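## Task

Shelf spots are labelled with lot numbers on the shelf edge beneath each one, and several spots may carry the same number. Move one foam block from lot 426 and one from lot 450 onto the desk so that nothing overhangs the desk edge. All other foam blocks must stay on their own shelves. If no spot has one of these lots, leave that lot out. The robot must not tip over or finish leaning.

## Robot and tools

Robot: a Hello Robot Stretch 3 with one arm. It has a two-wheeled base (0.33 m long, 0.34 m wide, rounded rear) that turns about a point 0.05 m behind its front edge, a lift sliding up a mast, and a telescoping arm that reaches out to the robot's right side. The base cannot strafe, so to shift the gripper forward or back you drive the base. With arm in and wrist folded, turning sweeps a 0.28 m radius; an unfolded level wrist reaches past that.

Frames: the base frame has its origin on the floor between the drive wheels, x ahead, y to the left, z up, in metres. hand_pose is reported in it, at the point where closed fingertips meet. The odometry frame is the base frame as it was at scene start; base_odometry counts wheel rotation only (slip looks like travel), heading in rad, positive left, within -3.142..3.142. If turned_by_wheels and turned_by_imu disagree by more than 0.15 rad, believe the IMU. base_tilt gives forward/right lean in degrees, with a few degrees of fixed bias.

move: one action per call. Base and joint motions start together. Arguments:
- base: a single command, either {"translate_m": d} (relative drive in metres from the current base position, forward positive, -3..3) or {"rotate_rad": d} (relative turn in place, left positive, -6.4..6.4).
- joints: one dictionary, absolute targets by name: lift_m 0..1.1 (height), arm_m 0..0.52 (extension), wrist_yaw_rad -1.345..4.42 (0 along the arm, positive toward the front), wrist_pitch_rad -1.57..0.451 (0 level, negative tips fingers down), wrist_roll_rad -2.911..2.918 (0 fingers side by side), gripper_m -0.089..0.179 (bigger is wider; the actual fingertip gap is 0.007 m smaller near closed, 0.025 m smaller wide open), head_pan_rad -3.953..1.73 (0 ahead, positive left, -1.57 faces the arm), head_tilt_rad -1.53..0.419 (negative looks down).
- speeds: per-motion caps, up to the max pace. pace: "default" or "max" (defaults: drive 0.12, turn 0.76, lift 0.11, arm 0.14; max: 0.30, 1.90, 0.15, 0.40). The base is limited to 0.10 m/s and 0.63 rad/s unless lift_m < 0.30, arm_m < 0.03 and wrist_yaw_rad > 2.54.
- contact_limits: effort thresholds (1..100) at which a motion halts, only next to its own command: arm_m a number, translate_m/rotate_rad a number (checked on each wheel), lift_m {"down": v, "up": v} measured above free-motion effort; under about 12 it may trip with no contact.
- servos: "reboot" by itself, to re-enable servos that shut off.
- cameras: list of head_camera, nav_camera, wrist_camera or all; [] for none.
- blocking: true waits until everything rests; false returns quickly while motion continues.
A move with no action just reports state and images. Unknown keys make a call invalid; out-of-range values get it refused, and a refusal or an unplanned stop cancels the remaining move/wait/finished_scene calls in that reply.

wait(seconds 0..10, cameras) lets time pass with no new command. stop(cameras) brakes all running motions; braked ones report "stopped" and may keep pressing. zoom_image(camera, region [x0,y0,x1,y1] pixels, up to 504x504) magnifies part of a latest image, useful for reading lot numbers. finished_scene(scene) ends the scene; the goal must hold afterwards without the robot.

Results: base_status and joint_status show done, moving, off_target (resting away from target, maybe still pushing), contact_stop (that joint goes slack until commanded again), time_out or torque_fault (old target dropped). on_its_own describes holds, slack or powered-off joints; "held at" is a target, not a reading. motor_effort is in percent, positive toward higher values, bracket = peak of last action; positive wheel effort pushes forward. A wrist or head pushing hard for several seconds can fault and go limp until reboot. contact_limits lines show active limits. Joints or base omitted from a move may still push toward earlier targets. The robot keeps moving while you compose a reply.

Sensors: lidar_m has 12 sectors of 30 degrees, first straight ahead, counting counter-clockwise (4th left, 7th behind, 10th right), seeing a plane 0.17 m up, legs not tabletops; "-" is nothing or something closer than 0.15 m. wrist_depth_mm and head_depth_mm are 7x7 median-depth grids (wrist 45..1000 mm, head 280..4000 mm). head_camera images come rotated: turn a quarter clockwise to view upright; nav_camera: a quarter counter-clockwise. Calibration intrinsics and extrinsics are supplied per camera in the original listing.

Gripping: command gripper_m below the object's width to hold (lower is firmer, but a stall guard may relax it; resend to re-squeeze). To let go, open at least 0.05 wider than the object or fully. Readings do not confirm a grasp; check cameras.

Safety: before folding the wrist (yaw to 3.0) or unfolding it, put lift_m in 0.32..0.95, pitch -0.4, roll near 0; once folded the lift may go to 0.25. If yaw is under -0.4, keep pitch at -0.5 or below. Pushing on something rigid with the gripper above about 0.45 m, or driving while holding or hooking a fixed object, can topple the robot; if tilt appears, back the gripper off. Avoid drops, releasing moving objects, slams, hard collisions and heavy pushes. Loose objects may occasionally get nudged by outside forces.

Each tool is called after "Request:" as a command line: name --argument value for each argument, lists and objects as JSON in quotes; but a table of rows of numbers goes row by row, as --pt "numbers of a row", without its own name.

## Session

Request:
move --joints '{"head_pan_rad":0.5,"head_tilt_rad":-0.2}' --cameras '["nav_camera"]'

Request:
move --joints '{"head_pan_rad":-1.0}' --cameras '["nav_camera"]'

Request:
move --joints '{"head_pan_rad":-2.3}' --cameras '["nav_camera"]'

Request:
move --joints '{"head_pan_rad":-3.8}' --cameras '["nav_camera"]'

Scene clock: 0.87 s.
move: done
base_odometry: x=+0.000 y=+0.000 heading=+0.000
turned_by_wheels: +0.000
turned_by_imu: +0.000
base_tilt: forward=-0.3 right=-1.1
lidar_m: 0.84 0.77 0.78 0.96 1.17 1.16 1.57 1.48 1.13 1.38 3.10 1.31
head_depth_mm: 723 745 769 795 823 852 885 / 709 730 755 780 803 831 863 / 696 718 738 765 791 824 846 / 681 701 722 745 770 793 823 / 668 686 707 729 753 777 806 / 656 672 693 714 738 759 786 / 642 661 679 702 721 746 765
base_status: not commanded
joint_positions: lift_m=+0.306 arm_m=+0.001 wrist_yaw_rad=+2.853 wrist_pitch_rad=-0.337 wrist_roll_rad=+0.000 gripper_m=+0.037 head_pan_rad=+0.512 head_tilt_rad=-0.199
joint_status: all done
measured_speeds: all 0
motor_effort: left_wheel=+0.2(0.5) right_wheel=+1.0(1.0) lift_m=+26.8(27.3) arm_m=-8.0(8.0) wrist_yaw_rad=-1.0(2.2) wrist_pitch_rad=+2.1(2.1) wrist_roll_rad=+0.1(0.3) gripper_m=+0.6(1.0) head_pan_rad=+1.3(4.6) head_tilt_rad=-2.1(6.5)
hand_pose: x=+0.0453 y=+0.0786 z=+0.3376 quat_wxyz=(+0.218, +0.707, +0.017, +0.673) (m; base frame)
wrist_depth_mm: 133 - - - - - - / 136 - - - - - - / 145 - - - - - - / 156 186 873 872 825 - - / 169 181 727 670 651 674 664 / 573 193 126 561 129 575 571 / 504 205 313 492 481 492 490
pictures: nav_camera (sideways)
camera_calibration:
nav_camera: T_world_to_cam=[[0.141411, 0.0991068, 0.984978, -1.24], [0.501267, -0.865161, 0.0150855, 0.0274513], [0.85366, 0.491603, -0.172022, 0.171916], [0, 0, 0, 1]] pos_world=[0.0148318, 0.0621283, 1.25053]

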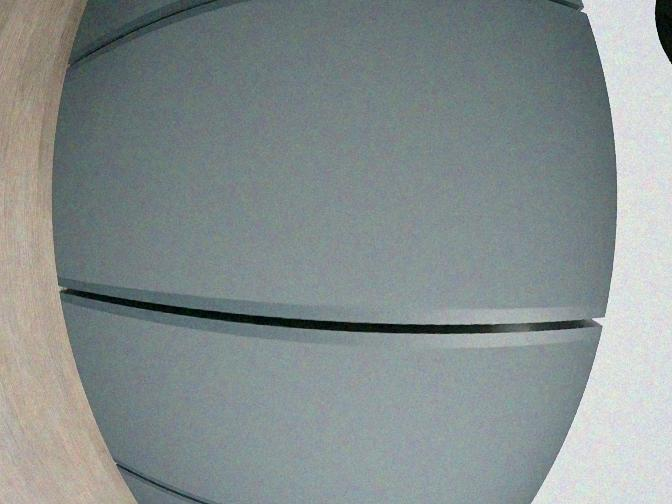

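Scene clock: 2.10 s.
move: done
base_odometry: x=+0.000 y=+0.000 heading=+0.000
turned_by_wheels: +0.000
turned_by_imu: +0.000
base_tilt: forward=-0.3 right=-1.1
lidar_m: 0.84 0.77 0.78 0.96 1.18 1.16 1.57 1.48 1.13 1.38 3.09 1.31
head_depth_mm: 2325 2997 2965 2960 1879 2242 1739 / 2328 3010 3133 3216 3239 2360 1724 / 2348 2957 3045 3074 3197 2334 1723 / 2365 2910 2942 3108 3176 2319 1713 / 2378 2851 2929 3065 3132 2314 1717 / 2407 2806 2894 2966 3076 2294 1705 / 2441 2787 2834 2930 3037 2281 1703
base_status: not commanded
joint_positions: lift_m=+0.306 arm_m=+0.001 wrist_yaw_rad=+2.853 wrist_pitch_rad=-0.337 wrist_roll_rad=+0.000 gripper_m=+0.037 head_pan_rad=-1.032 head_tilt_rad=-0.200
joint_status: all done
measured_speeds: all 0
motor_effort: left_wheel=-0.1(0.5) right_wheel=+0.0(1.2) lift_m=+26.4(27.2) arm_m=-11.0(11.3) wrist_yaw_rad=-0.2(2.2) wrist_pitch_rad=+2.1(2.2) wrist_roll_rad=+0.2(0.3) gripper_m=+0.5(0.9) head_pan_rad=+3.3(5.7) head_tilt_rad=-2.3(3.7)
hand_pose: x=+0.0453 y=+0.0786 z=+0.3376 quat_wxyz=(+0.218, +0.707, +0.017, +0.673) (m; base frame)
wrist_depth_mm: 133 - - - - - - / 136 - - - - - - / 144 - - - - - - / 156 187 871 868 829 - - / 170 180 717 670 657 692 658 / 584 194 126 566 129 573 568 / 504 205 316 496 480 493 490
pictures: nav_camera (sideways)
camera_calibration:
nav_camera: T_world_to_cam=[[0.103194, -0.139323, 0.984855, -1.23954], [-0.851502, -0.524134, 0.0150744, 0.0358018], [0.514096, -0.840162, -0.172722, 0.17488], [0, 0, 0, 1]] pos_world=[0.0684933, -0.00700397, 1.25043]

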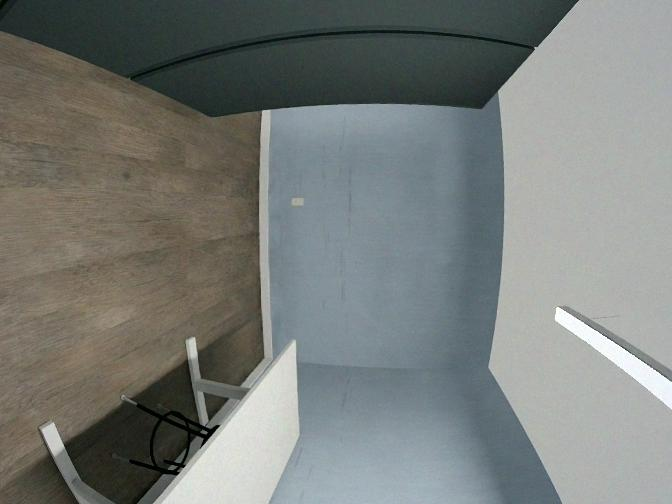

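Scene clock: 4.27 s.
move: done
base_odometry: x=+0.000 y=+0.000 heading=+0.000
turned_by_wheels: +0.000
turned_by_imu: +0.000
base_tilt: forward=-0.2 right=-1.2
lidar_m: 0.84 0.77 0.78 0.96 1.17 1.16 1.57 1.48 1.13 1.37 3.09 1.31
head_depth_mm: 1301 1336 1384 1407 1450 1502 1540 / 1320 1349 1393 1430 1472 1517 1556 / 1357 1396 1425 1469 1509 1557 1584 / 1372 1418 1453 1497 1545 1589 1621 / 1398 1437 1484 1527 1575 1626 1646 / 1421 1462 1506 1554 1579 1171 1650 / 1441 1482 1525 1576 1593 1046 872
base_status: not commanded
joint_positions: lift_m=+0.306 arm_m=+0.001 wrist_yaw_rad=+2.853 wrist_pitch_rad=-0.337 wrist_roll_rad=+0.000 gripper_m=+0.037 head_pan_rad=-2.308 head_tilt_rad=-0.200
joint_status: all done
measured_speeds: translate_m=+0.000 rotate_rad=+0.000 lift_m=+0.000 arm_m=+0.000 wrist_yaw_rad=+0.000 wrist_pitch_rad=+0.000 wrist_roll_rad=+0.000 head_pan_rad=+0.024 head_tilt_rad=+0.000
motor_effort: left_wheel=+0.0(0.8) right_wheel=+0.0(1.2) lift_m=+26.7(27.1) arm_m=-12.2(13.0) wrist_yaw_rad=-0.1(1.9) wrist_pitch_rad=+2.1(2.2) wrist_roll_rad=+0.0(0.3) gripper_m=+0.6(0.9) head_pan_rad=+3.5(4.7) head_tilt_rad=-2.7(3.8)
hand_pose: x=+0.0453 y=+0.0786 z=+0.3376 quat_wxyz=(+0.218, +0.707, +0.017, +0.673) (m; base frame)
wrist_depth_mm: 134 - - - - - - / 136 - - - - - - / 144 - - - - - - / 155 186 887 880 817 - - / 170 181 734 672 667 690 652 / 568 194 126 562 129 573 572 / 509 206 317 497 479 494 495
pictures: nav_camera (sideways)
camera_calibration:
nav_camera: T_world_to_cam=[[-0.103549, -0.139434, 0.984802, -1.23821], [-0.748861, 0.662556, 0.0150684, 0.0350943], [-0.654588, -0.73592, -0.173024, 0.182429], [0, 0, 0, 1]] pos_world=[0.0174813, -0.0616478, 1.25043]

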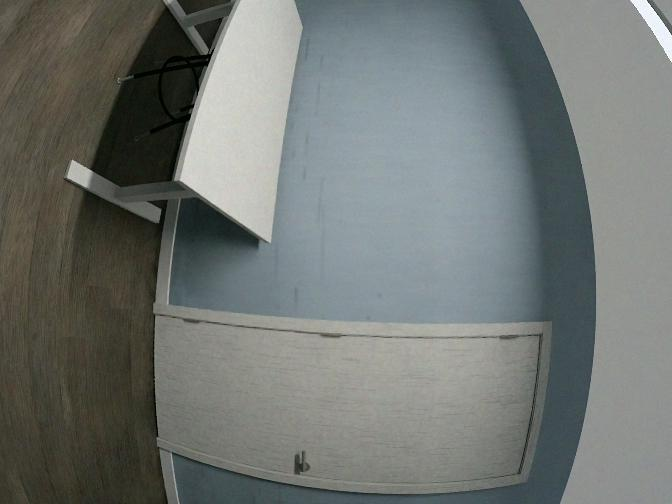

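Scene clock: 5.50 s.
move: done
base_odometry: x=+0.000 y=+0.000 heading=+0.000
turned_by_wheels: +0.000
turned_by_imu: +0.000
base_tilt: forward=-0.4 right=-1.1
lidar_m: 0.84 0.77 0.78 0.96 1.17 1.16 1.57 1.48 1.13 1.38 3.09 1.31
head_depth_mm: - - - - - - - / - 1460 1489 1528 1581 1405 1586 / 1068 1450 1335 1547 1594 1405 1570 / 1067 1187 1124 1220 1187 1222 1294 / 1203 1555 1593 1618 1683 1471 1614 / 1293 1584 1616 1655 1716 1439 1606 / 1302 1609 1665 1707 1747 1524 1596
base_status: not commanded
joint_positions: lift_m=+0.306 arm_m=+0.001 wrist_yaw_rad=+2.853 wrist_pitch_rad=-0.337 wrist_roll_rad=+0.000 gripper_m=+0.037 head_pan_rad=-3.835 head_tilt_rad=-0.200
joint_status: all done
measured_speeds: all 0
motor_effort: left_wheel=-0.3(0.6) right_wheel=+0.3(1.5) lift_m=+26.6(27.1) arm_m=-12.2(12.9) wrist_yaw_rad=+0.1(1.9) wrist_pitch_rad=+2.1(2.1) wrist_roll_rad=+0.3(0.3) gripper_m=+0.1(0.7) head_pan_rad=+3.4(5.1) head_tilt_rad=-3.3(3.3)
hand_pose: x=+0.0453 y=+0.0786 z=+0.3376 quat_wxyz=(+0.218, +0.707, +0.017, +0.673) (m; base frame)
wrist_depth_mm: 134 - - - - - - / 136 - - - - - - / 144 - - - - - - / 156 186 874 866 812 - - / 170 180 731 663 673 688 663 / 572 193 126 562 129 573 567 / 505 205 313 497 480 491 491
pictures: nav_camera (sideways)
camera_calibration:
nav_camera: T_world_to_cam=[[-0.143825, 0.0973493, 0.984803, -1.23796], [0.629207, 0.777091, 0.0150758, 0.0267149], [-0.763814, 0.621814, -0.173018, 0.183119], [0, 0, 0, 1]] pos_world=[-0.0549906, -0.0141111, 1.25043]

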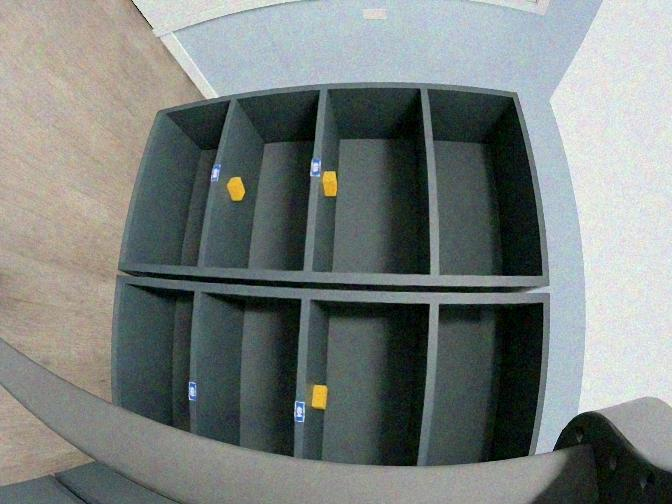

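Request:
zoom_image --camera "nav_camera" --region '[170, 130, 350, 260]'

Request:
zoom_image --camera "nav_camera" --region '[170, 350, 350, 460]'

Request:
move --joints '{"head_pan_rad":-3.9,"head_tilt_rad":-0.5}' --cameras '["head_camera"]'

Scaled by 2.800 from the camera's 672x504 image, which has a finer 792x594 frame.

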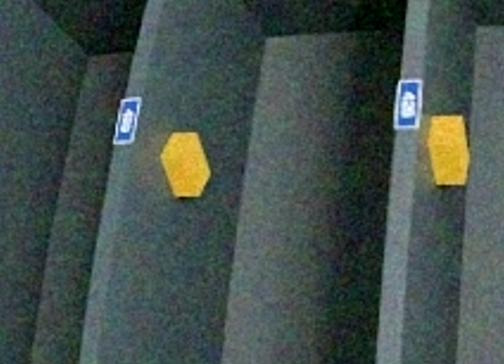

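Scaled by 2.800 from the camera's 672x504 image, which has a finer 792x594 frame.

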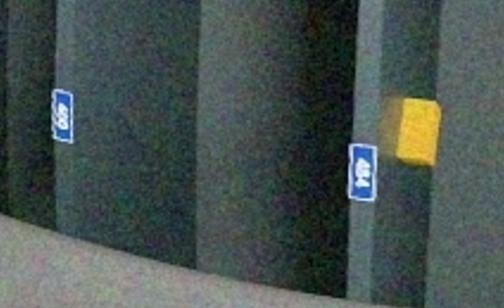

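Scene clock: 11.73 s.
move: done
base_odometry: x=+0.000 y=+0.000 heading=+0.000
turned_by_wheels: +0.000
turned_by_imu: +0.000
base_tilt: forward=-0.3 right=-1.1
lidar_m: 0.84 0.77 0.78 0.96 1.18 1.16 1.57 1.48 1.13 1.37 3.09 1.31
head_depth_mm: - - - - - - - / 1266 1405 1497 - - - - / 1282 1432 1506 1645 1800 1549 1335 / 982 1091 1178 1337 1499 1548 1295 / 1329 1461 1319 1610 1754 1540 1293 / 1353 1500 1573 1696 1831 1571 1291 / 1372 1529 1602 1679 1823 1553 1283
base_status: not commanded
joint_positions: lift_m=+0.306 arm_m=+0.001 wrist_yaw_rad=+2.853 wrist_pitch_rad=-0.337 wrist_roll_rad=+0.000 gripper_m=+0.037 head_pan_rad=-3.897 head_tilt_rad=-0.509
joint_status: all done
measured_speeds: all 0
motor_effort: left_wheel=+0.0(0.9) right_wheel=+0.0(1.2) lift_m=+26.0(26.9) arm_m=-12.2(12.8) wrist_yaw_rad=+0.5(1.5) wrist_pitch_rad=+2.0(2.1) wrist_roll_rad=+0.2(0.3) gripper_m=+0.6(1.0) head_pan_rad=-3.8(4.2) head_tilt_rad=-2.8(8.3)
hand_pose: x=+0.0453 y=+0.0786 z=+0.3376 quat_wxyz=(+0.218, +0.707, +0.017, +0.673) (m; base frame)
wrist_depth_mm: 133 - - - - - - / 136 - - - - - - / 145 - - - - - - / 156 186 866 869 807 - - / 169 180 722 666 667 682 666 / 571 194 126 559 129 578 572 / 507 205 314 495 481 495 496
pictures: head_camera (sideways)
camera_calibration:
head_camera: T_world_to_cam=[[0.352181, -0.267994, -0.896743, 1.1802], [-0.704057, -0.707147, -0.0651738, 0.0887905], [-0.616662, 0.654311, -0.437727, 0.529046], [0, 0, 0, 1]] pos_world=[-0.0268887, 0.0329149, 1.2957]

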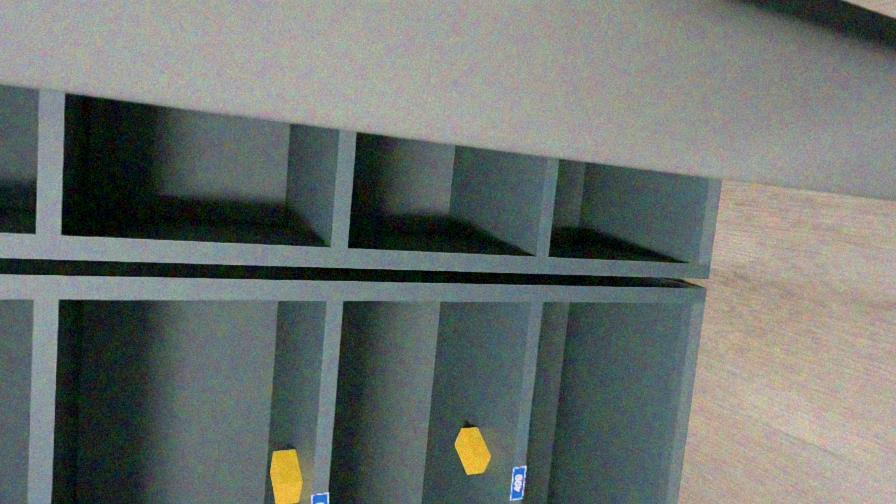

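Request:
move --joints '{"head_pan_rad":-3.5,"head_tilt_rad":-0.45}' --cameras '["head_camera"]'

Request:
move --joints '{"head_pan_rad":1.73,"head_tilt_rad":-0.45}' --cameras '["head_camera","nav_camera"]'

Scene clock: 21.63 s.
move: done
base_odometry: x=+0.000 y=+0.000 heading=+0.000
turned_by_wheels: +0.000
turned_by_imu: +0.000
base_tilt: forward=-0.3 right=-1.3
lidar_m: 0.84 0.77 0.78 0.96 1.17 1.16 1.57 1.48 1.13 1.38 3.10 1.31
head_depth_mm: 1314 1404 1211 1151 1250 1485 1373 / 1384 1496 1534 1672 1488 1546 1366 / 1477 1570 1618 1772 1854 1599 1364 / 1565 1687 1721 1853 1919 1633 1357 / 1465 1587 1660 1778 1903 1672 1357 / 1341 1428 1552 1675 1992 1672 1345 / 1666 1757 1850 1963 2012 1657 1337
base_status: not commanded
joint_positions: lift_m=+0.306 arm_m=+0.001 wrist_yaw_rad=+2.853 wrist_pitch_rad=-0.337 wrist_roll_rad=+0.000 gripper_m=+0.037 head_pan_rad=-3.495 head_tilt_rad=-0.448
joint_status: all done
measured_speeds: all 0
motor_effort: left_wheel=-0.5(0.6) right_wheel=+0.3(1.4) lift_m=+26.2(26.6) arm_m=-11.8(12.4) wrist_yaw_rad=-0.1(1.8) wrist_pitch_rad=+2.1(2.1) wrist_roll_rad=+0.1(0.3) gripper_m=+0.7(0.8) head_pan_rad=+2.5(5.5) head_tilt_rad=+3.5(6.7)
hand_pose: x=+0.0453 y=+0.0786 z=+0.3376 quat_wxyz=(+0.218, +0.707, +0.017, +0.673) (m; base frame)
wrist_depth_mm: 133 - - - - - - / 136 - - - - - - / 145 - - - - - - / 155 186 862 880 827 - - / 169 180 725 666 657 677 661 / 577 192 126 562 128 579 568 / 506 204 314 500 478 496 493
pictures: head_camera (sideways)
camera_calibration:
head_camera: T_world_to_cam=[[0.377565, -0.0898263, -0.921616, 1.2125], [-0.374658, -0.924997, -0.063333, 0.0844027], [-0.846803, 0.369203, -0.382901, 0.459085], [0, 0, 0, 1]] pos_world=[-0.0374191, 0.0174906, 1.29858]

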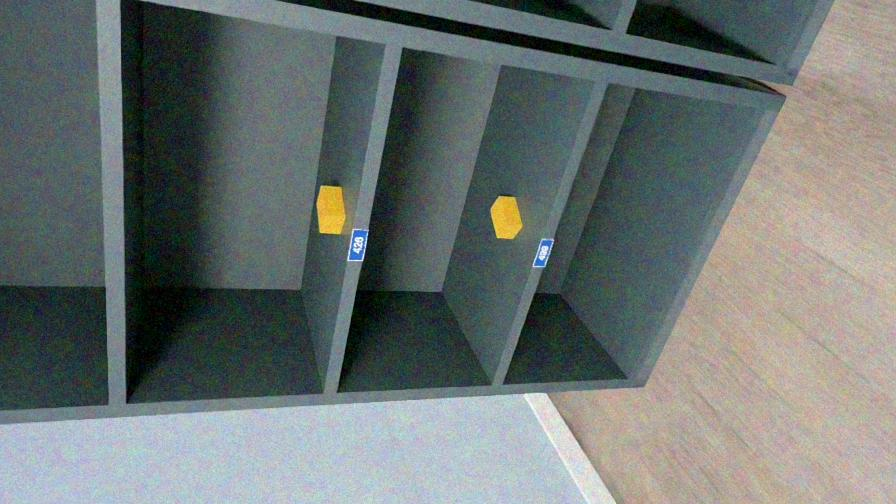

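Scene clock: 25.33 s.
move: done
base_odometry: x=+0.000 y=+0.000 heading=+0.000
turned_by_wheels: +0.000
turned_by_imu: +0.000
base_tilt: forward=-0.3 right=-1.1
lidar_m: 0.84 0.77 0.78 0.96 1.17 1.16 1.57 1.48 1.13 1.38 3.08 1.31
head_depth_mm: 847 881 912 949 993 1039 1098 / 949 992 1032 1084 1152 1219 1255 / 1088 1140 1200 1270 1347 1442 1360 / 1161 1256 1332 1453 1567 1618 1358 / 1317 1488 1523 1709 1804 1612 1348 / 1376 1500 1521 1689 1506 1570 1343 / 1306 1431 - - - - -
base_status: not commanded
joint_positions: lift_m=+0.306 arm_m=+0.001 wrist_yaw_rad=+2.853 wrist_pitch_rad=-0.337 wrist_roll_rad=+0.000 gripper_m=+0.037 head_pan_rad=+1.721 head_tilt_rad=-0.448
joint_status: all done
joint sent to its limit — head_pan_rad, upper limit.
measured_speeds: translate_m=+0.000 rotate_rad=+0.000 lift_m=+0.000 arm_m=+0.000 wrist_yaw_rad=+0.000 wrist_pitch_rad=+0.000 wrist_roll_rad=+0.000 head_pan_rad=-0.024 head_tilt_rad=+0.000
motor_effort: left_wheel=-0.2(0.7) right_wheel=+0.2(1.2) lift_m=+26.2(27.2) arm_m=-12.1(12.6) wrist_yaw_rad=-1.2(1.9) wrist_pitch_rad=+2.1(2.1) wrist_roll_rad=+0.0(0.4) gripper_m=+0.5(1.1) head_pan_rad=-4.1(6.0) head_tilt_rad=-0.1(8.2)
hand_pose: x=+0.0453 y=+0.0786 z=+0.3376 quat_wxyz=(+0.218, +0.707, +0.017, +0.673) (m; base frame)
wrist_depth_mm: 134 - - - - - - / 137 - - - - - - / 145 - - - - - - / 155 186 873 859 837 - - / 169 181 727 667 670 695 654 / 574 194 126 566 129 572 563 / 511 205 313 493 484 493 492
pictures: head_camera (sideways), nav_camera (sideways)
camera_calibration:
head_camera: T_world_to_cam=[[0.103437, -0.374055, -0.92162, 1.21419], [-0.990996, -0.117961, -0.0633465, 0.0880985], [-0.0850203, 0.919874, -0.382889, 0.4544], [0, 0, 0, 1]] pos_world=[0.00034672, 0.0465745, 1.29858]
nav_camera: T_world_to_cam=[[-0.0781926, 0.40246, 0.912092, -1.14348], [0.986095, 0.165795, 0.0113797, 0.0293681], [-0.146641, 0.900299, -0.409827, 0.487524], [0, 0, 0, 1]] pos_world=[-0.0468806, 0.0164191, 1.24243]

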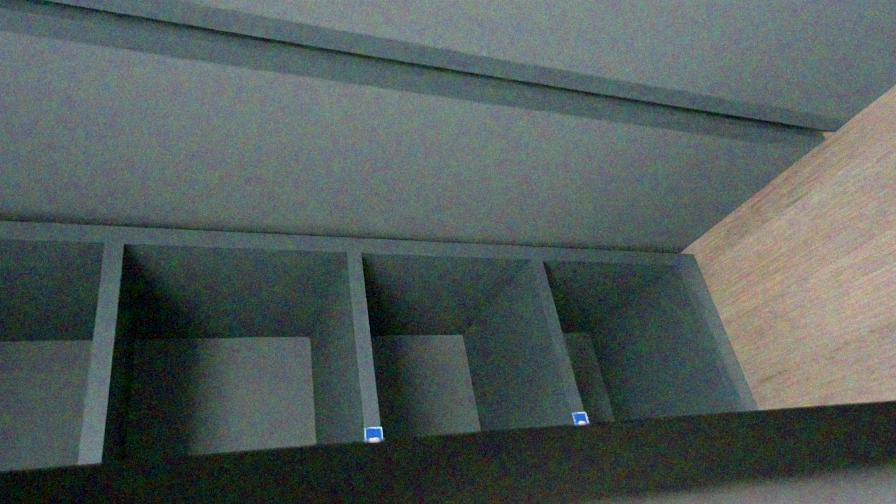

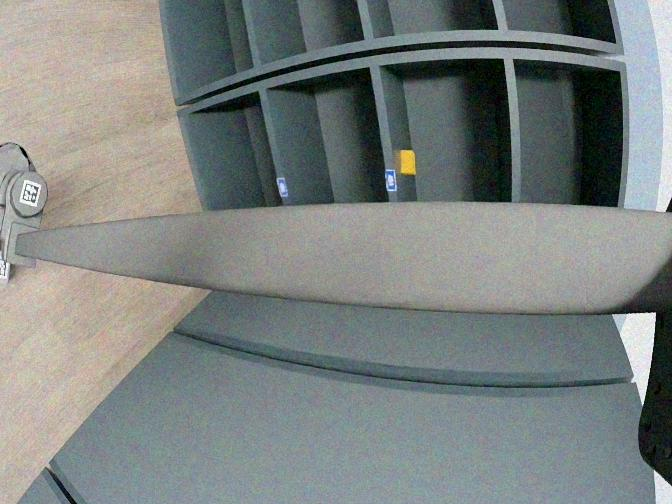

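Request:
move --base '{"rotate_rad":-0.09}' --joints '{"lift_m":0.27,"head_pan_rad":-1.5,"head_tilt_rad":-0.5}' --cameras '[]'

Request:
move --base '{"translate_m":-0.915}' --pace "max" --cameras '[]'

Request:
move --base '{"rotate_rad":-2.458}' --pace "max" --cameras '["head_camera","nav_camera"]'

Scene clock: 69.13 s.
move: done
base_odometry: x=+0.000 y=+0.000 heading=-0.090
turned_by_wheels: -0.090
turned_by_imu: -0.088
base_tilt: forward=-0.3 right=-1.2
lidar_m: 0.88 0.77 0.77 0.91 1.47 1.16 1.57 1.48 1.13 1.38 3.10 1.50
head_depth_mm: 1456 1520 1621 1383 1003 1475 1327 / 1596 1684 1782 1358 1036 1618 1321 / 1752 1856 1940 1348 1841 1615 1302 / 1932 2093 2118 1336 1919 1599 1297 / 2194 2400 2428 1592 2051 1594 1288 / 2539 2782 2849 2708 2042 1573 1290 / 2722 2888 3066 2839 2018 1575 1296
base_status: done
joint_positions: lift_m=+0.270 arm_m=+0.001 wrist_yaw_rad=+2.853 wrist_pitch_rad=-0.338 wrist_roll_rad=+0.000 gripper_m=+0.037 head_pan_rad=-1.508 head_tilt_rad=-0.501
joint_status: all done
measured_speeds: translate_m=+0.000 rotate_rad=+0.000 lift_m=+0.000 arm_m=+0.000 wrist_yaw_rad=+0.000 wrist_pitch_rad=+0.000 wrist_roll_rad=+0.000 head_pan_rad=+0.024 head_tilt_rad=+0.000
motor_effort: left_wheel=+8.3(11.4) right_wheel=-9.8(11.9) lift_m=+23.6(27.5) arm_m=-11.8(12.5) wrist_yaw_rad=-0.5(2.0) wrist_pitch_rad=+2.1(2.3) wrist_roll_rad=+0.0(0.4) gripper_m=+0.8(0.9) head_pan_rad=+3.4(5.2) head_tilt_rad=-3.3(7.6)
hand_pose: x=+0.0453 y=+0.0786 z=+0.3011 quat_wxyz=(+0.218, +0.707, +0.018, +0.673) (m; base frame)
wrist_depth_mm: 134 - - - - - - / 136 - - - - - - / 145 - - - - - - / 156 186 807 790 782 744 - / 170 181 671 618 613 629 622 / 523 194 126 515 128 526 524 / 464 205 268 433 444 456 450
pictures: none
No camera images: "cameras" was empty.

Scene clock: 73.53 s.
move: done
base_odometry: x=-0.911 y=+0.082 heading=-0.089
turned_by_wheels: +0.000
turned_by_imu: +0.000
base_tilt: forward=-0.3 right=-1.2
lidar_m: 1.63 1.42 1.43 0.68 0.89 0.78 0.67 0.84 0.84 0.98 1.16 2.77
head_depth_mm: 792 840 893 942 1004 1072 1152 / 900 945 988 1046 1123 1214 1260 / 995 1055 1130 1216 1315 1420 1305 / 1109 1192 1283 1379 1518 1545 1305 / 1259 1359 1491 1501 1805 1592 1302 / 1448 1593 1756 1381 2015 1541 1297 / 1713 1889 1996 1292 1316 1453 1288
base_status: done
joint_positions: lift_m=+0.270 arm_m=+0.001 wrist_yaw_rad=+2.853 wrist_pitch_rad=-0.338 wrist_roll_rad=+0.000 gripper_m=+0.037 head_pan_rad=-1.500 head_tilt_rad=-0.501
joint_status: not commanded
measured_speeds: all 0
motor_effort: left_wheel=+2.5(14.2) right_wheel=-8.8(15.9) lift_m=+27.9(30.3) arm_m=-12.1(12.8) wrist_yaw_rad=-0.5(2.2) wrist_pitch_rad=+2.2(2.3) wrist_roll_rad=+0.0(0.3) gripper_m=+0.4(1.0) head_pan_rad=+3.3(4.4) head_tilt_rad=-0.7(3.7)
hand_pose: x=+0.0453 y=+0.0785 z=+0.3010 quat_wxyz=(+0.218, +0.707, +0.018, +0.673) (m; base frame)
wrist_depth_mm: 133 - - - - - - / 136 - - - - - - / 145 161 864 - - - - / 156 167 766 783 793 786 773 / 167 180 664 614 606 625 623 / 511 193 126 517 129 531 527 / 465 205 268 433 440 454 453
pictures: none
No camera images: "cameras" was empty.

Scene clock: 76.13 s.
move: done
base_odometry: x=-0.911 y=+0.082 heading=-2.547
turned_by_wheels: -2.458
turned_by_imu: -2.412
base_tilt: forward=-0.3 right=-1.3
lidar_m: 0.84 0.86 1.15 1.52 2.14 1.50 1.43 1.46 0.68 0.98 0.67 0.90
head_depth_mm: 801 861 940 738 1064 963 828 / 799 863 944 728 1128 960 824 / 803 864 940 682 1132 956 818 / 801 868 939 652 1138 915 815 / 800 866 936 705 1129 942 814 / 804 871 937 699 1115 935 831 / 803 870 937 689 1068 933 826
base_status: done
joint_positions: lift_m=+0.270 arm_m=+0.001 wrist_yaw_rad=+2.853 wrist_pitch_rad=-0.338 wrist_roll_rad=+0.000 gripper_m=+0.037 head_pan_rad=-1.500 head_tilt_rad=-0.501
joint_status: not commanded
measured_speeds: all 0
motor_effort: left_wheel=+5.1(15.1) right_wheel=-8.5(14.9) lift_m=+24.3(28.0) arm_m=-12.3(13.2) wrist_yaw_rad=-0.9(1.8) wrist_pitch_rad=+2.1(2.4) wrist_roll_rad=+0.1(0.3) gripper_m=+0.1(1.0) head_pan_rad=+2.8(3.9) head_tilt_rad=+0.9(1.4)
hand_pose: x=+0.0453 y=+0.0786 z=+0.3010 quat_wxyz=(+0.218, +0.707, +0.018, +0.673) (m; base frame)
wrist_depth_mm: 134 - - - - - - / 136 - - - - - - / 144 - - - - - - / 156 186 803 793 790 777 735 / 171 180 666 614 604 629 626 / 526 193 126 513 129 527 529 / 462 205 268 436 441 453 447
pictures: head_camera (sideways), nav_camera (sideways)
camera_calibration:
head_camera: T_world_to_cam=[[-0.0768751, 0.428571, -0.900232, 1.18741], [0.996987, 0.0424118, -0.0649466, 0.0780522], [0.0103462, -0.902512, -0.43054, 0.515874], [0, 0, 0, 1]] pos_world=[0.00812756, -0.046616, 1.29611]
nav_camera: T_world_to_cam=[[0.0493838, -0.454348, 0.889455, -1.1147], [-0.99609, -0.0877201, 0.0104956, 0.0425489], [0.0732544, -0.886495, -0.456903, 0.547433], [0, 0, 0, 1]] pos_world=[0.0573288, -0.017432, 1.24115]

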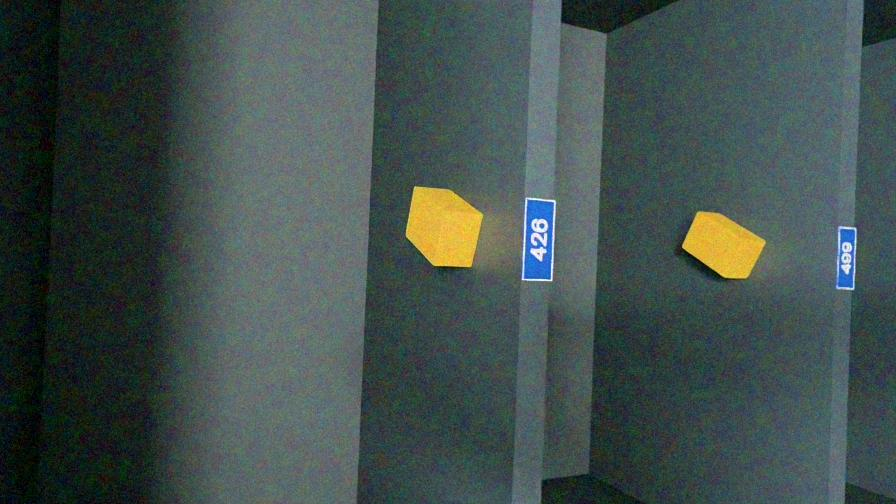

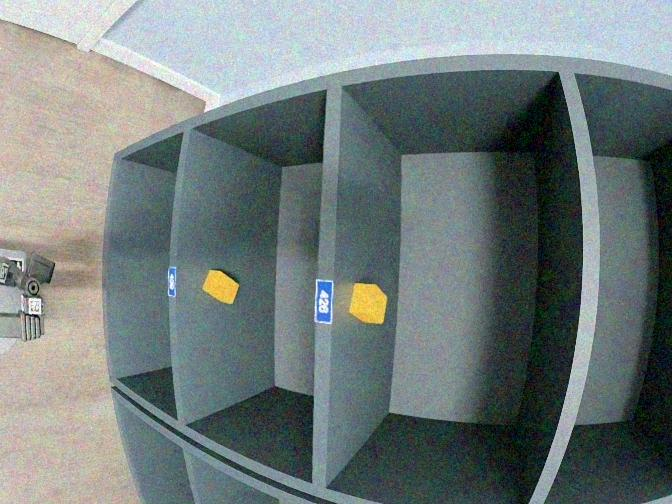

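Request:
zoom_image --camera "head_camera" --region '[340, 150, 560, 310]'

Request:
move --joints '{"lift_m":0.9,"wrist_pitch_rad":-0.4,"gripper_m":0.037}' --cameras '[]'

Request:
move --joints '{"wrist_yaw_rad":0.0}' --cameras '[]'

Request:
move --joints '{"lift_m":1.06,"gripper_m":0.179}' --cameras '["wrist_camera"]'

Scaled by 2.291 from the camera's 896x504 image, which has a finer 1280x720 frame.

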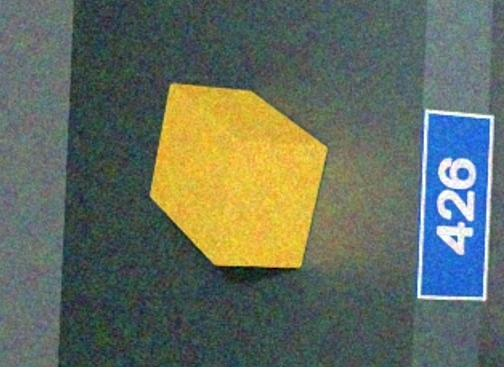

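Scene clock: 93.33 s.
move: done
base_odometry: x=-0.911 y=+0.082 heading=-2.547
turned_by_wheels: +0.000
turned_by_imu: +0.000
base_tilt: forward=-0.4 right=-1.2
lidar_m: 0.84 0.86 1.15 1.53 2.14 1.51 1.43 1.46 0.68 0.98 0.67 0.90
head_depth_mm: 800 862 939 739 1055 966 850 / 798 867 942 732 1129 958 801 / 802 863 943 684 1135 958 798 / 799 868 942 653 1129 917 814 / 803 870 934 707 1126 942 811 / 804 864 932 700 1120 940 829 / 805 870 934 694 1069 932 825
base_status: not commanded
joint_positions: lift_m=+0.900 arm_m=+0.001 wrist_yaw_rad=+2.853 wrist_pitch_rad=-0.413 wrist_roll_rad=+0.000 gripper_m=+0.037 head_pan_rad=-1.500 head_tilt_rad=-0.500
joint_status: all done
measured_speeds: all 0
motor_effort: left_wheel=+5.4(5.9) right_wheel=-7.9(8.8) lift_m=+29.2(33.6) arm_m=-6.6(10.6) wrist_yaw_rad=-0.9(1.7) wrist_pitch_rad=+2.0(4.3) wrist_roll_rad=-0.1(0.4) gripper_m=+0.7(4.0) head_pan_rad=+0.9(2.7) head_tilt_rad=+4.5(5.1)
hand_pose: x=+0.0428 y=+0.0702 z=+0.9139 quat_wxyz=(+0.243, +0.705, +0.044, +0.664) (m; base frame)
wrist_depth_mm: 134 - - - - - - / 139 - - - - - - / 150 - - - - - - / 164 182 - - - - - / - 191 - - - - - / - 208 126 - 129 - - / - - - - - - -
pictures: none
No camera images: "cameras" was empty.

Scene clock: 95.77 s.
move: done
base_odometry: x=-0.911 y=+0.082 heading=-2.547
turned_by_wheels: +0.000
turned_by_imu: +0.000
base_tilt: forward=-0.4 right=-1.3
lidar_m: 0.84 0.86 1.15 1.53 2.14 1.51 1.43 1.46 0.68 0.98 0.67 0.90
head_depth_mm: 799 865 936 738 1058 967 852 / 799 863 941 732 1122 957 800 / 800 862 940 683 1130 990 - / 802 866 941 652 1133 948 771 / 802 866 930 707 1125 940 813 / 805 864 936 698 1120 934 831 / 804 871 933 689 1070 934 826
base_status: not commanded
joint_positions: lift_m=+0.900 arm_m=+0.001 wrist_yaw_rad=+0.003 wrist_pitch_rad=-0.413 wrist_roll_rad=+0.000 gripper_m=+0.037 head_pan_rad=-1.500 head_tilt_rad=-0.500
joint_status: all done
measured_speeds: all 0
motor_effort: left_wheel=+5.6(5.8) right_wheel=-7.5(9.0) lift_m=+29.0(30.1) arm_m=-5.1(6.9) wrist_yaw_rad=-2.8(7.0) wrist_pitch_rad=+1.9(2.0) wrist_roll_rad=-0.1(0.3) gripper_m=+0.8(1.1) head_pan_rad=+1.4(1.7) head_tilt_rad=+4.2(4.9)
hand_pose: x=-0.0208 y=-0.3706 z=+0.9139 quat_wxyz=(+0.693, +0.146, -0.691, -0.144) (m; base frame)
wrist_depth_mm: - - 260 262 - - - / - - - - - 723 - / - - - - - - - / - - - - - - - / - - - 152 152 - - / - - 126 - 126 - - / - - 108 - - - -
pictures: none
No camera images: "cameras" was empty.

Scene clock: 98.07 s.
move: done
base_odometry: x=-0.911 y=+0.082 heading=-2.547
turned_by_wheels: +0.000
turned_by_imu: +0.000
base_tilt: forward=-0.4 right=-1.3
lidar_m: 0.84 0.86 1.15 1.53 2.14 1.50 1.43 1.46 0.68 0.98 0.67 0.90
head_depth_mm: 797 863 931 - - - - / 800 864 930 - - - - / 798 866 941 - - - - / 802 866 947 656 1132 891 815 / 801 868 933 706 570 941 814 / 807 869 935 698 1120 939 832 / 803 870 934 691 1067 933 825
base_status: not commanded
joint_positions: lift_m=+1.060 arm_m=+0.001 wrist_yaw_rad=+0.003 wrist_pitch_rad=-0.413 wrist_roll_rad=+0.000 gripper_m=+0.179 head_pan_rad=-1.500 head_tilt_rad=-0.500
joint_status: all done
measured_speeds: all 0
motor_effort: left_wheel=+5.5(6.0) right_wheel=-7.4(9.1) lift_m=+29.5(32.4) arm_m=-3.9(5.2) wrist_yaw_rad=-2.4(4.7) wrist_pitch_rad=+2.0(2.1) wrist_roll_rad=+0.1(0.3) gripper_m=+0.5(84.0) head_pan_rad=+0.5(1.1) head_tilt_rad=+4.0(5.1)
hand_pose: x=-0.0209 y=-0.3705 z=+1.0737 quat_wxyz=(+0.693, +0.146, -0.691, -0.144) (m; base frame)
wrist_depth_mm: - - - - - 668 - / - - - - - - - / - - - 425 - - - / - - - 354 - - - / - 142 - - - 880 - / - 126 - - - - - / - - - - - - 105
pictures: wrist_camera
camera_calibration:
wrist_camera: T_world_to_cam=[[-0.998888, -0.0398397, -0.0252211, -0.00189309], [-0.00239804, 0.577121, -0.816655, 1.12319], [0.047091, -0.815686, -0.576575, 0.483983], [0, 0, 0, 1]] pos_world=[-0.0219888, -0.253512, 1.19626]

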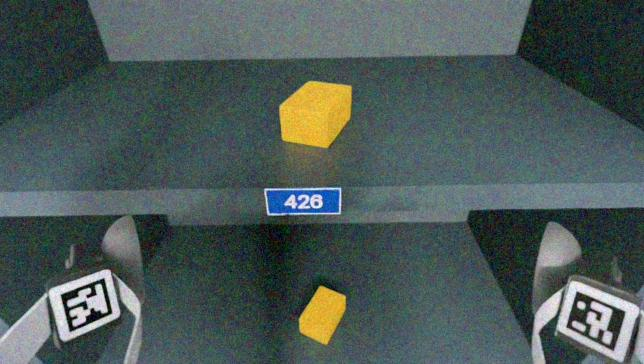

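Request:
move --base '{"translate_m":0.1}' --joints '{"wrist_yaw_rad":-0.29,"wrist_pitch_rad":-0.3,"lift_m":1.0,"arm_m":0.12}' --cameras '["wrist_camera"]'

Scene clock: 116.53 s.
move: done
base_odometry: x=-0.994 y=+0.026 heading=-2.547
turned_by_wheels: +0.000
turned_by_imu: +0.000
base_tilt: forward=-0.4 right=-1.1
lidar_m: 0.74 0.75 1.03 1.13 2.29 1.61 1.53 0.79 0.75 0.98 0.61 0.76
head_depth_mm: 795 859 923 - - 883 826 / 796 859 938 - - 901 826 / 799 861 936 884 - 872 820 / 797 860 941 719 1130 946 816 / 799 861 933 708 1131 944 809 / 799 864 929 701 1118 938 809 / 774 834 855 693 846 877 804
base_status: done
joint_positions: lift_m=+1.000 arm_m=+0.120 wrist_yaw_rad=-0.287 wrist_pitch_rad=-0.322 wrist_roll_rad=+0.000 gripper_m=+0.179 head_pan_rad=-1.500 head_tilt_rad=-0.500
joint_status: all done
measured_speeds: all 0
motor_effort: left_wheel=+5.0(10.7) right_wheel=+6.1(9.1) lift_m=+29.1(31.7) arm_m=+12.6(14.9) wrist_yaw_rad=-0.8(5.5) wrist_pitch_rad=+3.7(5.8) wrist_roll_rad=+0.0(0.3) gripper_m=+0.2(1.1) head_pan_rad=-0.2(1.1) head_tilt_rad=+3.9(4.9)
hand_pose: x=-0.0882 y=-0.4908 z=+1.0348 quat_wxyz=(+0.675, +0.013, -0.707, -0.212) (m; base frame)
wrist_depth_mm: - - - - - - - / - - - - - - - / - - - - - - - / - - - - - - - / - 142 - - - - - / - 126 220 229 - - - / - - - - - 667 105
pictures: wrist_camera
camera_calibration:
wrist_camera: T_world_to_cam=[[-0.969143, 0.24554, -0.0217259, 0.064153], [0.140976, 0.479806, -0.865974, 1.1766], [-0.202207, -0.842316, -0.499616, 0.251967], [0, 0, 0, 1]] pos_world=[-0.0527488, -0.368055, 1.14619]

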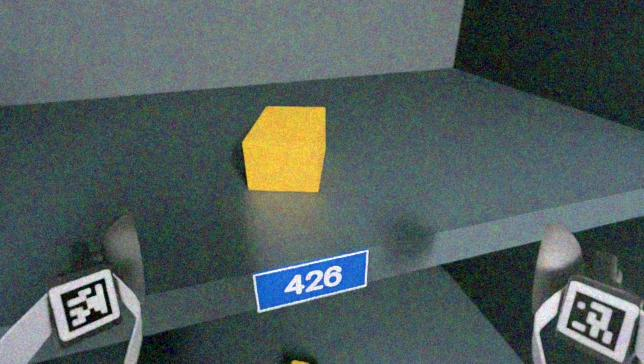

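Request:
move --base '{"translate_m":0.018}' --joints '{"wrist_yaw_rad":-0.36,"lift_m":0.985,"arm_m":0.2}' --cameras '["wrist_camera"]'

Scene clock: 129.30 s.
move: done
base_odometry: x=-1.009 y=+0.016 heading=-2.547
turned_by_wheels: +0.000
turned_by_imu: +0.000
base_tilt: forward=-0.4 right=-1.3
lidar_m: 0.72 0.74 1.00 1.13 2.32 1.63 1.55 0.78 0.76 0.97 0.60 0.74
head_depth_mm: 793 859 921 316 1111 971 826 / 795 859 908 295 285 961 826 / 795 858 938 310 325 954 819 / 798 862 938 715 1123 945 813 / 795 859 932 708 1126 943 809 / 802 863 929 701 1076 940 807 / 731 788 806 692 796 861 789
base_status: done
joint_positions: lift_m=+0.985 arm_m=+0.200 wrist_yaw_rad=-0.357 wrist_pitch_rad=-0.322 wrist_roll_rad=+0.000 gripper_m=+0.179 head_pan_rad=-1.500 head_tilt_rad=-0.500
joint_status: all done
measured_speeds: all 0
motor_effort: left_wheel=+4.0(9.5) right_wheel=+6.4(10.3) lift_m=+23.9(27.8) arm_m=+13.2(14.3) wrist_yaw_rad=-3.0(6.2) wrist_pitch_rad=+3.6(3.6) wrist_roll_rad=+0.1(0.3) gripper_m=+0.5(1.1) head_pan_rad=-1.5(1.9) head_tilt_rad=+3.4(4.4)
hand_pose: x=-0.1039 y=-0.5656 z=+1.0199 quat_wxyz=(+0.667, -0.012, -0.707, -0.236) (m; base frame)
wrist_depth_mm: - - - - - - - / - - - - - - - / - - - - - - - / - - - - - - - / - 142 - - - - - / - 126 - - - - - / 149 154 157 156 165 - 105
pictures: wrist_camera
camera_calibration:
wrist_camera: T_world_to_cam=[[-0.949621, 0.312648, -0.0217039, 0.106987], [0.174069, 0.468583, -0.8661, 1.19895], [-0.260614, -0.826245, -0.499399, 0.181125], [0, 0, 0, 1]] pos_world=[-0.0598983, -0.445602, 1.13118]

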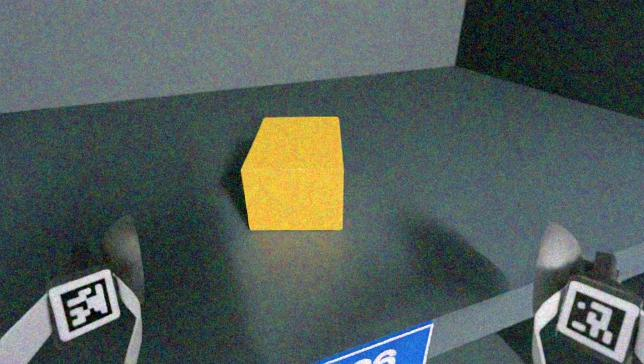

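Request:
move --joints '{"arm_m":0.29}' --speeds '{"arm_m":0.08}' --contact_limits '{"arm_m":35}' --cameras '["wrist_camera"]'

Scene clock: 138.77 s.
move: done
base_odometry: x=-1.009 y=+0.016 heading=-2.547
turned_by_wheels: +0.000
turned_by_imu: +0.000
base_tilt: forward=-0.4 right=-1.3
lidar_m: 0.72 0.74 1.00 1.13 2.31 1.63 1.54 0.78 0.76 0.97 0.60 0.75
head_depth_mm: 794 861 898 378 1116 966 825 / 796 859 408 373 1109 960 821 / 797 862 902 401 1110 954 820 / 797 859 938 714 1122 949 817 / 798 863 933 706 1125 946 810 / 801 865 929 699 1081 939 810 / 727 788 806 692 793 862 792
base_status: not commanded
joint_positions: lift_m=+0.985 arm_m=+0.290 wrist_yaw_rad=-0.357 wrist_pitch_rad=-0.322 wrist_roll_rad=+0.000 gripper_m=+0.179 head_pan_rad=-1.500 head_tilt_rad=-0.500
joint_status: all done
measured_speeds: all 0
motor_effort: left_wheel=+4.6(4.8) right_wheel=+6.5(6.9) lift_m=+29.2(29.2) arm_m=+12.6(14.4) wrist_yaw_rad=-2.5(3.9) wrist_pitch_rad=+3.5(3.7) wrist_roll_rad=+0.1(0.4) gripper_m=+0.8(1.2) head_pan_rad=-2.2(2.6) head_tilt_rad=+3.3(3.8)
contact_limits: arm_m 35 (drawing in: default 31, maximum 55; extending or still: default 39, maximum 69)
hand_pose: x=-0.1039 y=-0.6556 z=+1.0199 quat_wxyz=(+0.667, -0.012, -0.707, -0.236) (m; base frame)
wrist_depth_mm: - - - - - 529 - / - - - - - - - / - - - - - - - / - - - 186 - - - / - 142 - 149 148 - - / - 139 - 132 132 - - / 149 153 156 147 147 154 107
pictures: wrist_camera
camera_calibration:
wrist_camera: T_world_to_cam=[[-0.949621, 0.312648, -0.0217039, 0.135125], [0.174069, 0.468583, -0.8661, 1.24112], [-0.260614, -0.826245, -0.499399, 0.106763], [0, 0, 0, 1]] pos_world=[-0.0598983, -0.535602, 1.13118]

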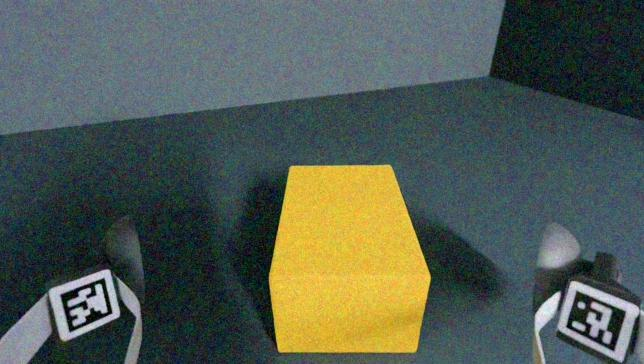

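Request:
move --joints '{"arm_m":0.312,"lift_m":0.979}' --cameras '[]'

Request:
move --joints '{"gripper_m":0.02}' --cameras '[]'

Request:
move --joints '{"lift_m":1.03}' --speeds '{"lift_m":0.05}' --cameras '["wrist_camera"]'

Scene clock: 148.47 s.
move: done
base_odometry: x=-1.009 y=+0.016 heading=-2.547
turned_by_wheels: +0.000
turned_by_imu: +0.000
base_tilt: forward=-0.4 right=-1.2
lidar_m: 0.72 0.74 1.00 1.13 2.31 1.63 1.55 0.78 0.76 0.97 0.60 0.75
head_depth_mm: 793 859 909 337 1118 964 828 / 795 858 431 401 1108 959 824 / 798 860 902 421 1102 952 820 / 796 863 938 710 1123 951 815 / 798 859 938 707 1125 946 811 / 798 867 927 699 1080 939 808 / 729 786 807 692 792 861 791
base_status: not commanded
joint_positions: lift_m=+0.979 arm_m=+0.312 wrist_yaw_rad=-0.357 wrist_pitch_rad=-0.321 wrist_roll_rad=+0.000 gripper_m=+0.179 head_pan_rad=-1.500 head_tilt_rad=-0.500
joint_status: all done
measured_speeds: all 0
motor_effort: left_wheel=+4.2(4.7) right_wheel=+6.4(6.9) lift_m=+24.5(29.6) arm_m=+12.5(14.0) wrist_yaw_rad=-2.9(4.3) wrist_pitch_rad=+3.6(3.6) wrist_roll_rad=+0.1(0.3) gripper_m=+0.7(1.0) head_pan_rad=-2.3(3.8) head_tilt_rad=+2.3(3.2)
hand_pose: x=-0.1039 y=-0.6776 z=+1.0139 quat_wxyz=(+0.667, -0.012, -0.707, -0.236) (m; base frame)
wrist_depth_mm: 327 - - - - 509 - / - - - - - - - / - - - - - - - / - - - 167 166 - - / - 143 - 140 139 - - / - 140 169 115 115 163 - / 142 147 150 112 111 148 107
pictures: none
No camera images: "cameras" was empty.

Scene clock: 150.60 s.
move: done
base_odometry: x=-1.009 y=+0.016 heading=-2.547
turned_by_wheels: +0.000
turned_by_imu: +0.000
base_tilt: forward=-0.2 right=-1.2
lidar_m: 0.72 0.74 1.00 1.13 2.32 1.63 1.55 0.78 0.76 0.97 0.60 0.75
head_depth_mm: 792 860 911 337 1119 965 829 / 795 858 431 401 1114 959 825 / 797 860 902 422 1111 953 819 / 795 863 941 715 1129 951 815 / 799 863 937 707 1127 946 813 / 799 862 928 698 1083 939 809 / 728 790 806 691 796 862 793
base_status: not commanded
joint_positions: lift_m=+0.979 arm_m=+0.312 wrist_yaw_rad=-0.358 wrist_pitch_rad=-0.321 wrist_roll_rad=+0.000 gripper_m=+0.021 head_pan_rad=-1.500 head_tilt_rad=-0.500
joint_status: all done
measured_speeds: all 0
motor_effort: left_wheel=+4.0(4.8) right_wheel=+6.1(7.1) lift_m=+25.7(26.2) arm_m=+8.7(12.2) wrist_yaw_rad=-2.1(4.4) wrist_pitch_rad=+3.5(3.6) wrist_roll_rad=+0.0(0.3) gripper_m=-20.3(90.0) head_pan_rad=-2.6(3.7) head_tilt_rad=+2.5(3.4)
hand_pose: x=-0.1039 y=-0.6775 z=+1.0139 quat_wxyz=(+0.667, -0.012, -0.707, -0.236) (m; base frame)
wrist_depth_mm: 330 - - - - 505 - / - - - - - - - / - - - - - - - / - - - 175 175 - - / - - 152 140 144 - - / - - 128 119 124 162 167 / 151 142 142 131 132 140 148
pictures: none
No camera images: "cameras" was empty.

Scene clock: 152.17 s.
move: done
base_odometry: x=-1.009 y=+0.016 heading=-2.547
turned_by_wheels: +0.000
turned_by_imu: +0.000
base_tilt: forward=-0.4 right=-1.2
lidar_m: 0.72 0.74 1.00 1.13 2.31 1.63 1.54 0.78 0.76 0.98 0.60 0.75
head_depth_mm: 796 855 324 736 1117 966 828 / 795 838 378 617 1109 961 823 / 793 857 394 471 1097 954 821 / 797 864 939 712 1124 946 815 / 795 864 935 707 1127 942 812 / 800 864 926 697 1080 938 804 / 728 790 806 692 796 861 794
base_status: not commanded
joint_positions: lift_m=+1.030 arm_m=+0.312 wrist_yaw_rad=-0.358 wrist_pitch_rad=-0.321 wrist_roll_rad=+0.000 gripper_m=+0.023 head_pan_rad=-1.500 head_tilt_rad=-0.500
joint_status: all done
measured_speeds: all 0
motor_effort: left_wheel=+3.8(4.6) right_wheel=+5.9(7.0) lift_m=+29.8(32.9) arm_m=+5.9(8.8) wrist_yaw_rad=-2.5(3.9) wrist_pitch_rad=+3.5(3.6) wrist_roll_rad=+0.0(0.4) gripper_m=-8.0(20.0) head_pan_rad=-2.7(3.9) head_tilt_rad=+2.0(3.3)
hand_pose: x=-0.1039 y=-0.6775 z=+1.0649 quat_wxyz=(+0.667, -0.012, -0.707, -0.236) (m; base frame)
wrist_depth_mm: 328 - - - - 506 - / - - - - - 544 - / - - - - - - - / - - - 175 174 - - / - - 152 139 145 - - / - - 128 119 124 - - / - 99 126 130 121 105 -
pictures: wrist_camera
camera_calibration:
wrist_camera: T_world_to_cam=[[-0.949517, 0.312968, -0.0216568, 0.14311], [0.174188, 0.468539, -0.8661, 1.29039], [-0.260914, -0.826149, -0.499401, 0.111097], [0, 0, 0, 1]] pos_world=[-0.059898, -0.557603, 1.17618]

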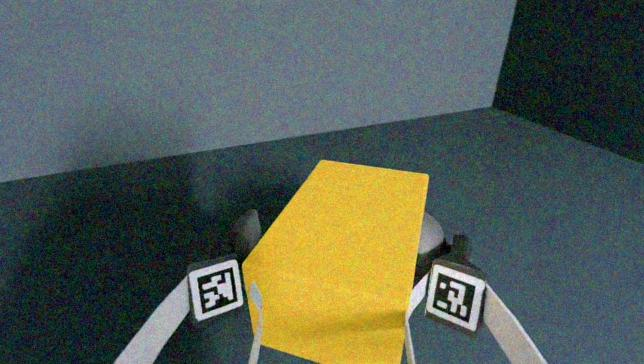

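Request:
move --joints '{"arm_m":0.0,"gripper_m":0.018}' --cameras '["wrist_camera"]'

Request:
move --base '{"rotate_rad":2.033}' --joints '{"head_tilt_rad":-0.6}' --cameras '["nav_camera","wrist_camera"]'

Scene clock: 174.13 s.
move: done
base_odometry: x=-1.009 y=+0.016 heading=-2.547
turned_by_wheels: +0.000
turned_by_imu: +0.000
base_tilt: forward=-0.2 right=-1.2
lidar_m: 0.72 0.74 1.00 1.13 2.32 1.63 1.54 0.79 0.76 0.97 0.60 0.74
head_depth_mm: 796 858 935 790 - - - / 793 860 934 785 - - - / 794 859 939 725 1096 - - / 799 861 939 714 1122 949 816 / 798 863 939 708 1126 941 813 / 800 863 929 701 1079 941 806 / 730 788 805 692 797 861 794
base_status: not commanded
joint_positions: lift_m=+1.030 arm_m=+0.001 wrist_yaw_rad=-0.358 wrist_pitch_rad=-0.321 wrist_roll_rad=+0.000 gripper_m=+0.021 head_pan_rad=-1.500 head_tilt_rad=-0.500
joint_status: all done
measured_speeds: all 0
motor_effort: left_wheel=+4.0(4.8) right_wheel=+6.4(7.0) lift_m=+24.6(30.2) arm_m=-12.1(13.9) wrist_yaw_rad=-3.0(4.1) wrist_pitch_rad=+3.4(3.6) wrist_roll_rad=-0.1(0.4) gripper_m=-8.8(49.2) head_pan_rad=-2.9(3.7) head_tilt_rad=+1.7(2.8)
hand_pose: x=-0.1039 y=-0.3661 z=+1.0649 quat_wxyz=(+0.667, -0.012, -0.707, -0.236) (m; base frame)
wrist_depth_mm: - - - - 747 - - / - - - - - - - / - - - - - - - / - - - 175 175 - - / - - 152 140 144 - - / - - 128 120 124 - - / - 99 126 130 121 114 -
pictures: wrist_camera
camera_calibration:
wrist_camera: T_world_to_cam=[[-0.949517, 0.312968, -0.0216568, 0.0456205], [0.174188, 0.468539, -0.8661, 1.14444], [-0.260914, -0.826149, -0.499401, 0.368442], [0, 0, 0, 1]] pos_world=[-0.059898, -0.246103, 1.17618]

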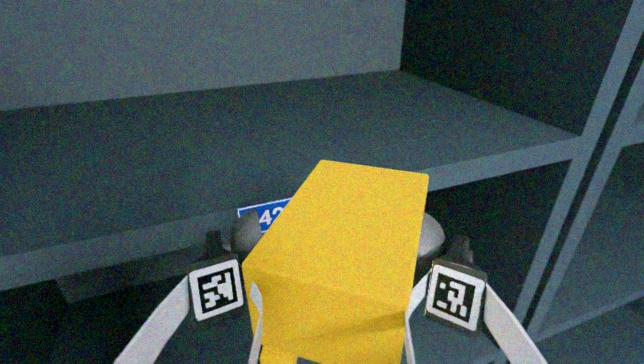

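Scene clock: 178.47 s.
move: done
base_odometry: x=-1.009 y=+0.016 heading=-0.514
turned_by_wheels: +2.033
turned_by_imu: +2.000
base_tilt: forward=-0.3 right=-1.2
lidar_m: 2.54 1.67 1.54 1.56 0.81 0.97 0.60 0.80 0.72 0.73 0.91 1.13
head_depth_mm: 568 614 670 - - - - / 593 646 704 - - - - / 619 675 743 823 - - - / 649 713 786 882 1003 1150 1202 / 682 754 838 942 1078 1262 1224 / 720 792 882 1012 1183 1378 1211 / 766 873 983 1129 1325 1438 1210
base_status: done
joint_positions: lift_m=+1.030 arm_m=+0.001 wrist_yaw_rad=-0.358 wrist_pitch_rad=-0.321 wrist_roll_rad=+0.000 gripper_m=+0.021 head_pan_rad=-1.500 head_tilt_rad=-0.600
joint_status: all done
measured_speeds: all 0
motor_effort: left_wheel=-8.4(12.7) right_wheel=+8.3(12.5) lift_m=+29.0(29.6) arm_m=-12.1(12.9) wrist_yaw_rad=-3.2(4.4) wrist_pitch_rad=+3.5(3.6) wrist_roll_rad=-0.1(0.3) gripper_m=-8.5(9.3) head_pan_rad=-2.8(3.6) head_tilt_rad=-4.7(6.2)
hand_pose: x=-0.1039 y=-0.3661 z=+1.0649 quat_wxyz=(+0.667, -0.012, -0.707, -0.236) (m; base frame)
wrist_depth_mm: - - - - - - - / - - - - - - - / - - - - - 475 - / 596 - - 176 175 507 - / - - 152 140 144 560 - / - - 128 120 124 - - / - 99 126 130 121 105 -
pictures: nav_camera (sideways), wrist_camera
camera_calibration:
nav_camera: T_world_to_cam=[[0.0553793, -0.540117, 0.839766, -1.04993], [-0.99605, -0.0883569, 0.00885657, 0.0447046], [0.0694155, -0.836939, -0.542877, 0.659359], [0, 0, 0, 1]] pos_world=[0.0569029, -0.0112944, 1.23925]
wrist_camera: T_world_to_cam=[[-0.949517, 0.312968, -0.0216568, 0.0456205], [0.174188, 0.468539, -0.8661, 1.14444], [-0.260914, -0.826149, -0.499401, 0.368442], [0, 0, 0, 1]] pos_world=[-0.059898, -0.246103, 1.17618]

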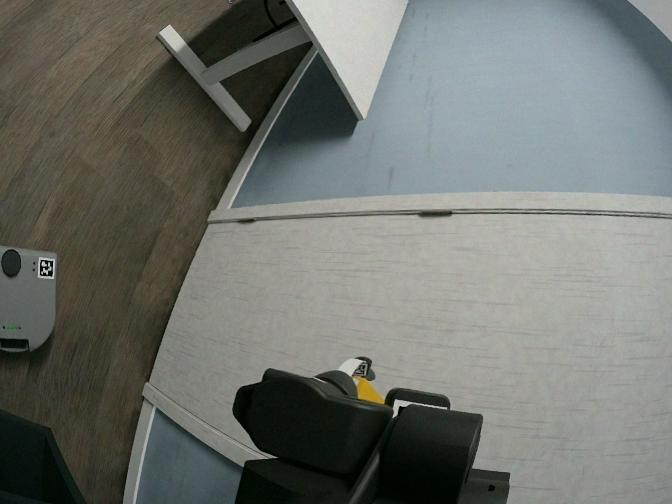

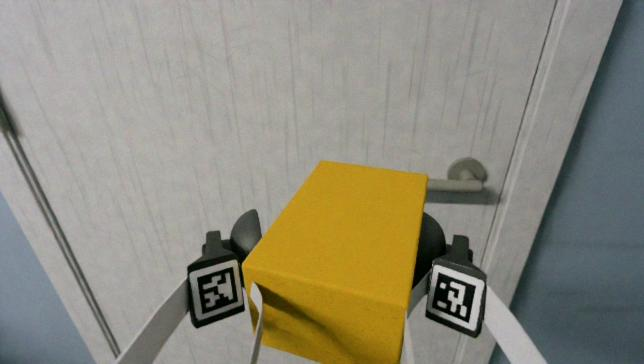

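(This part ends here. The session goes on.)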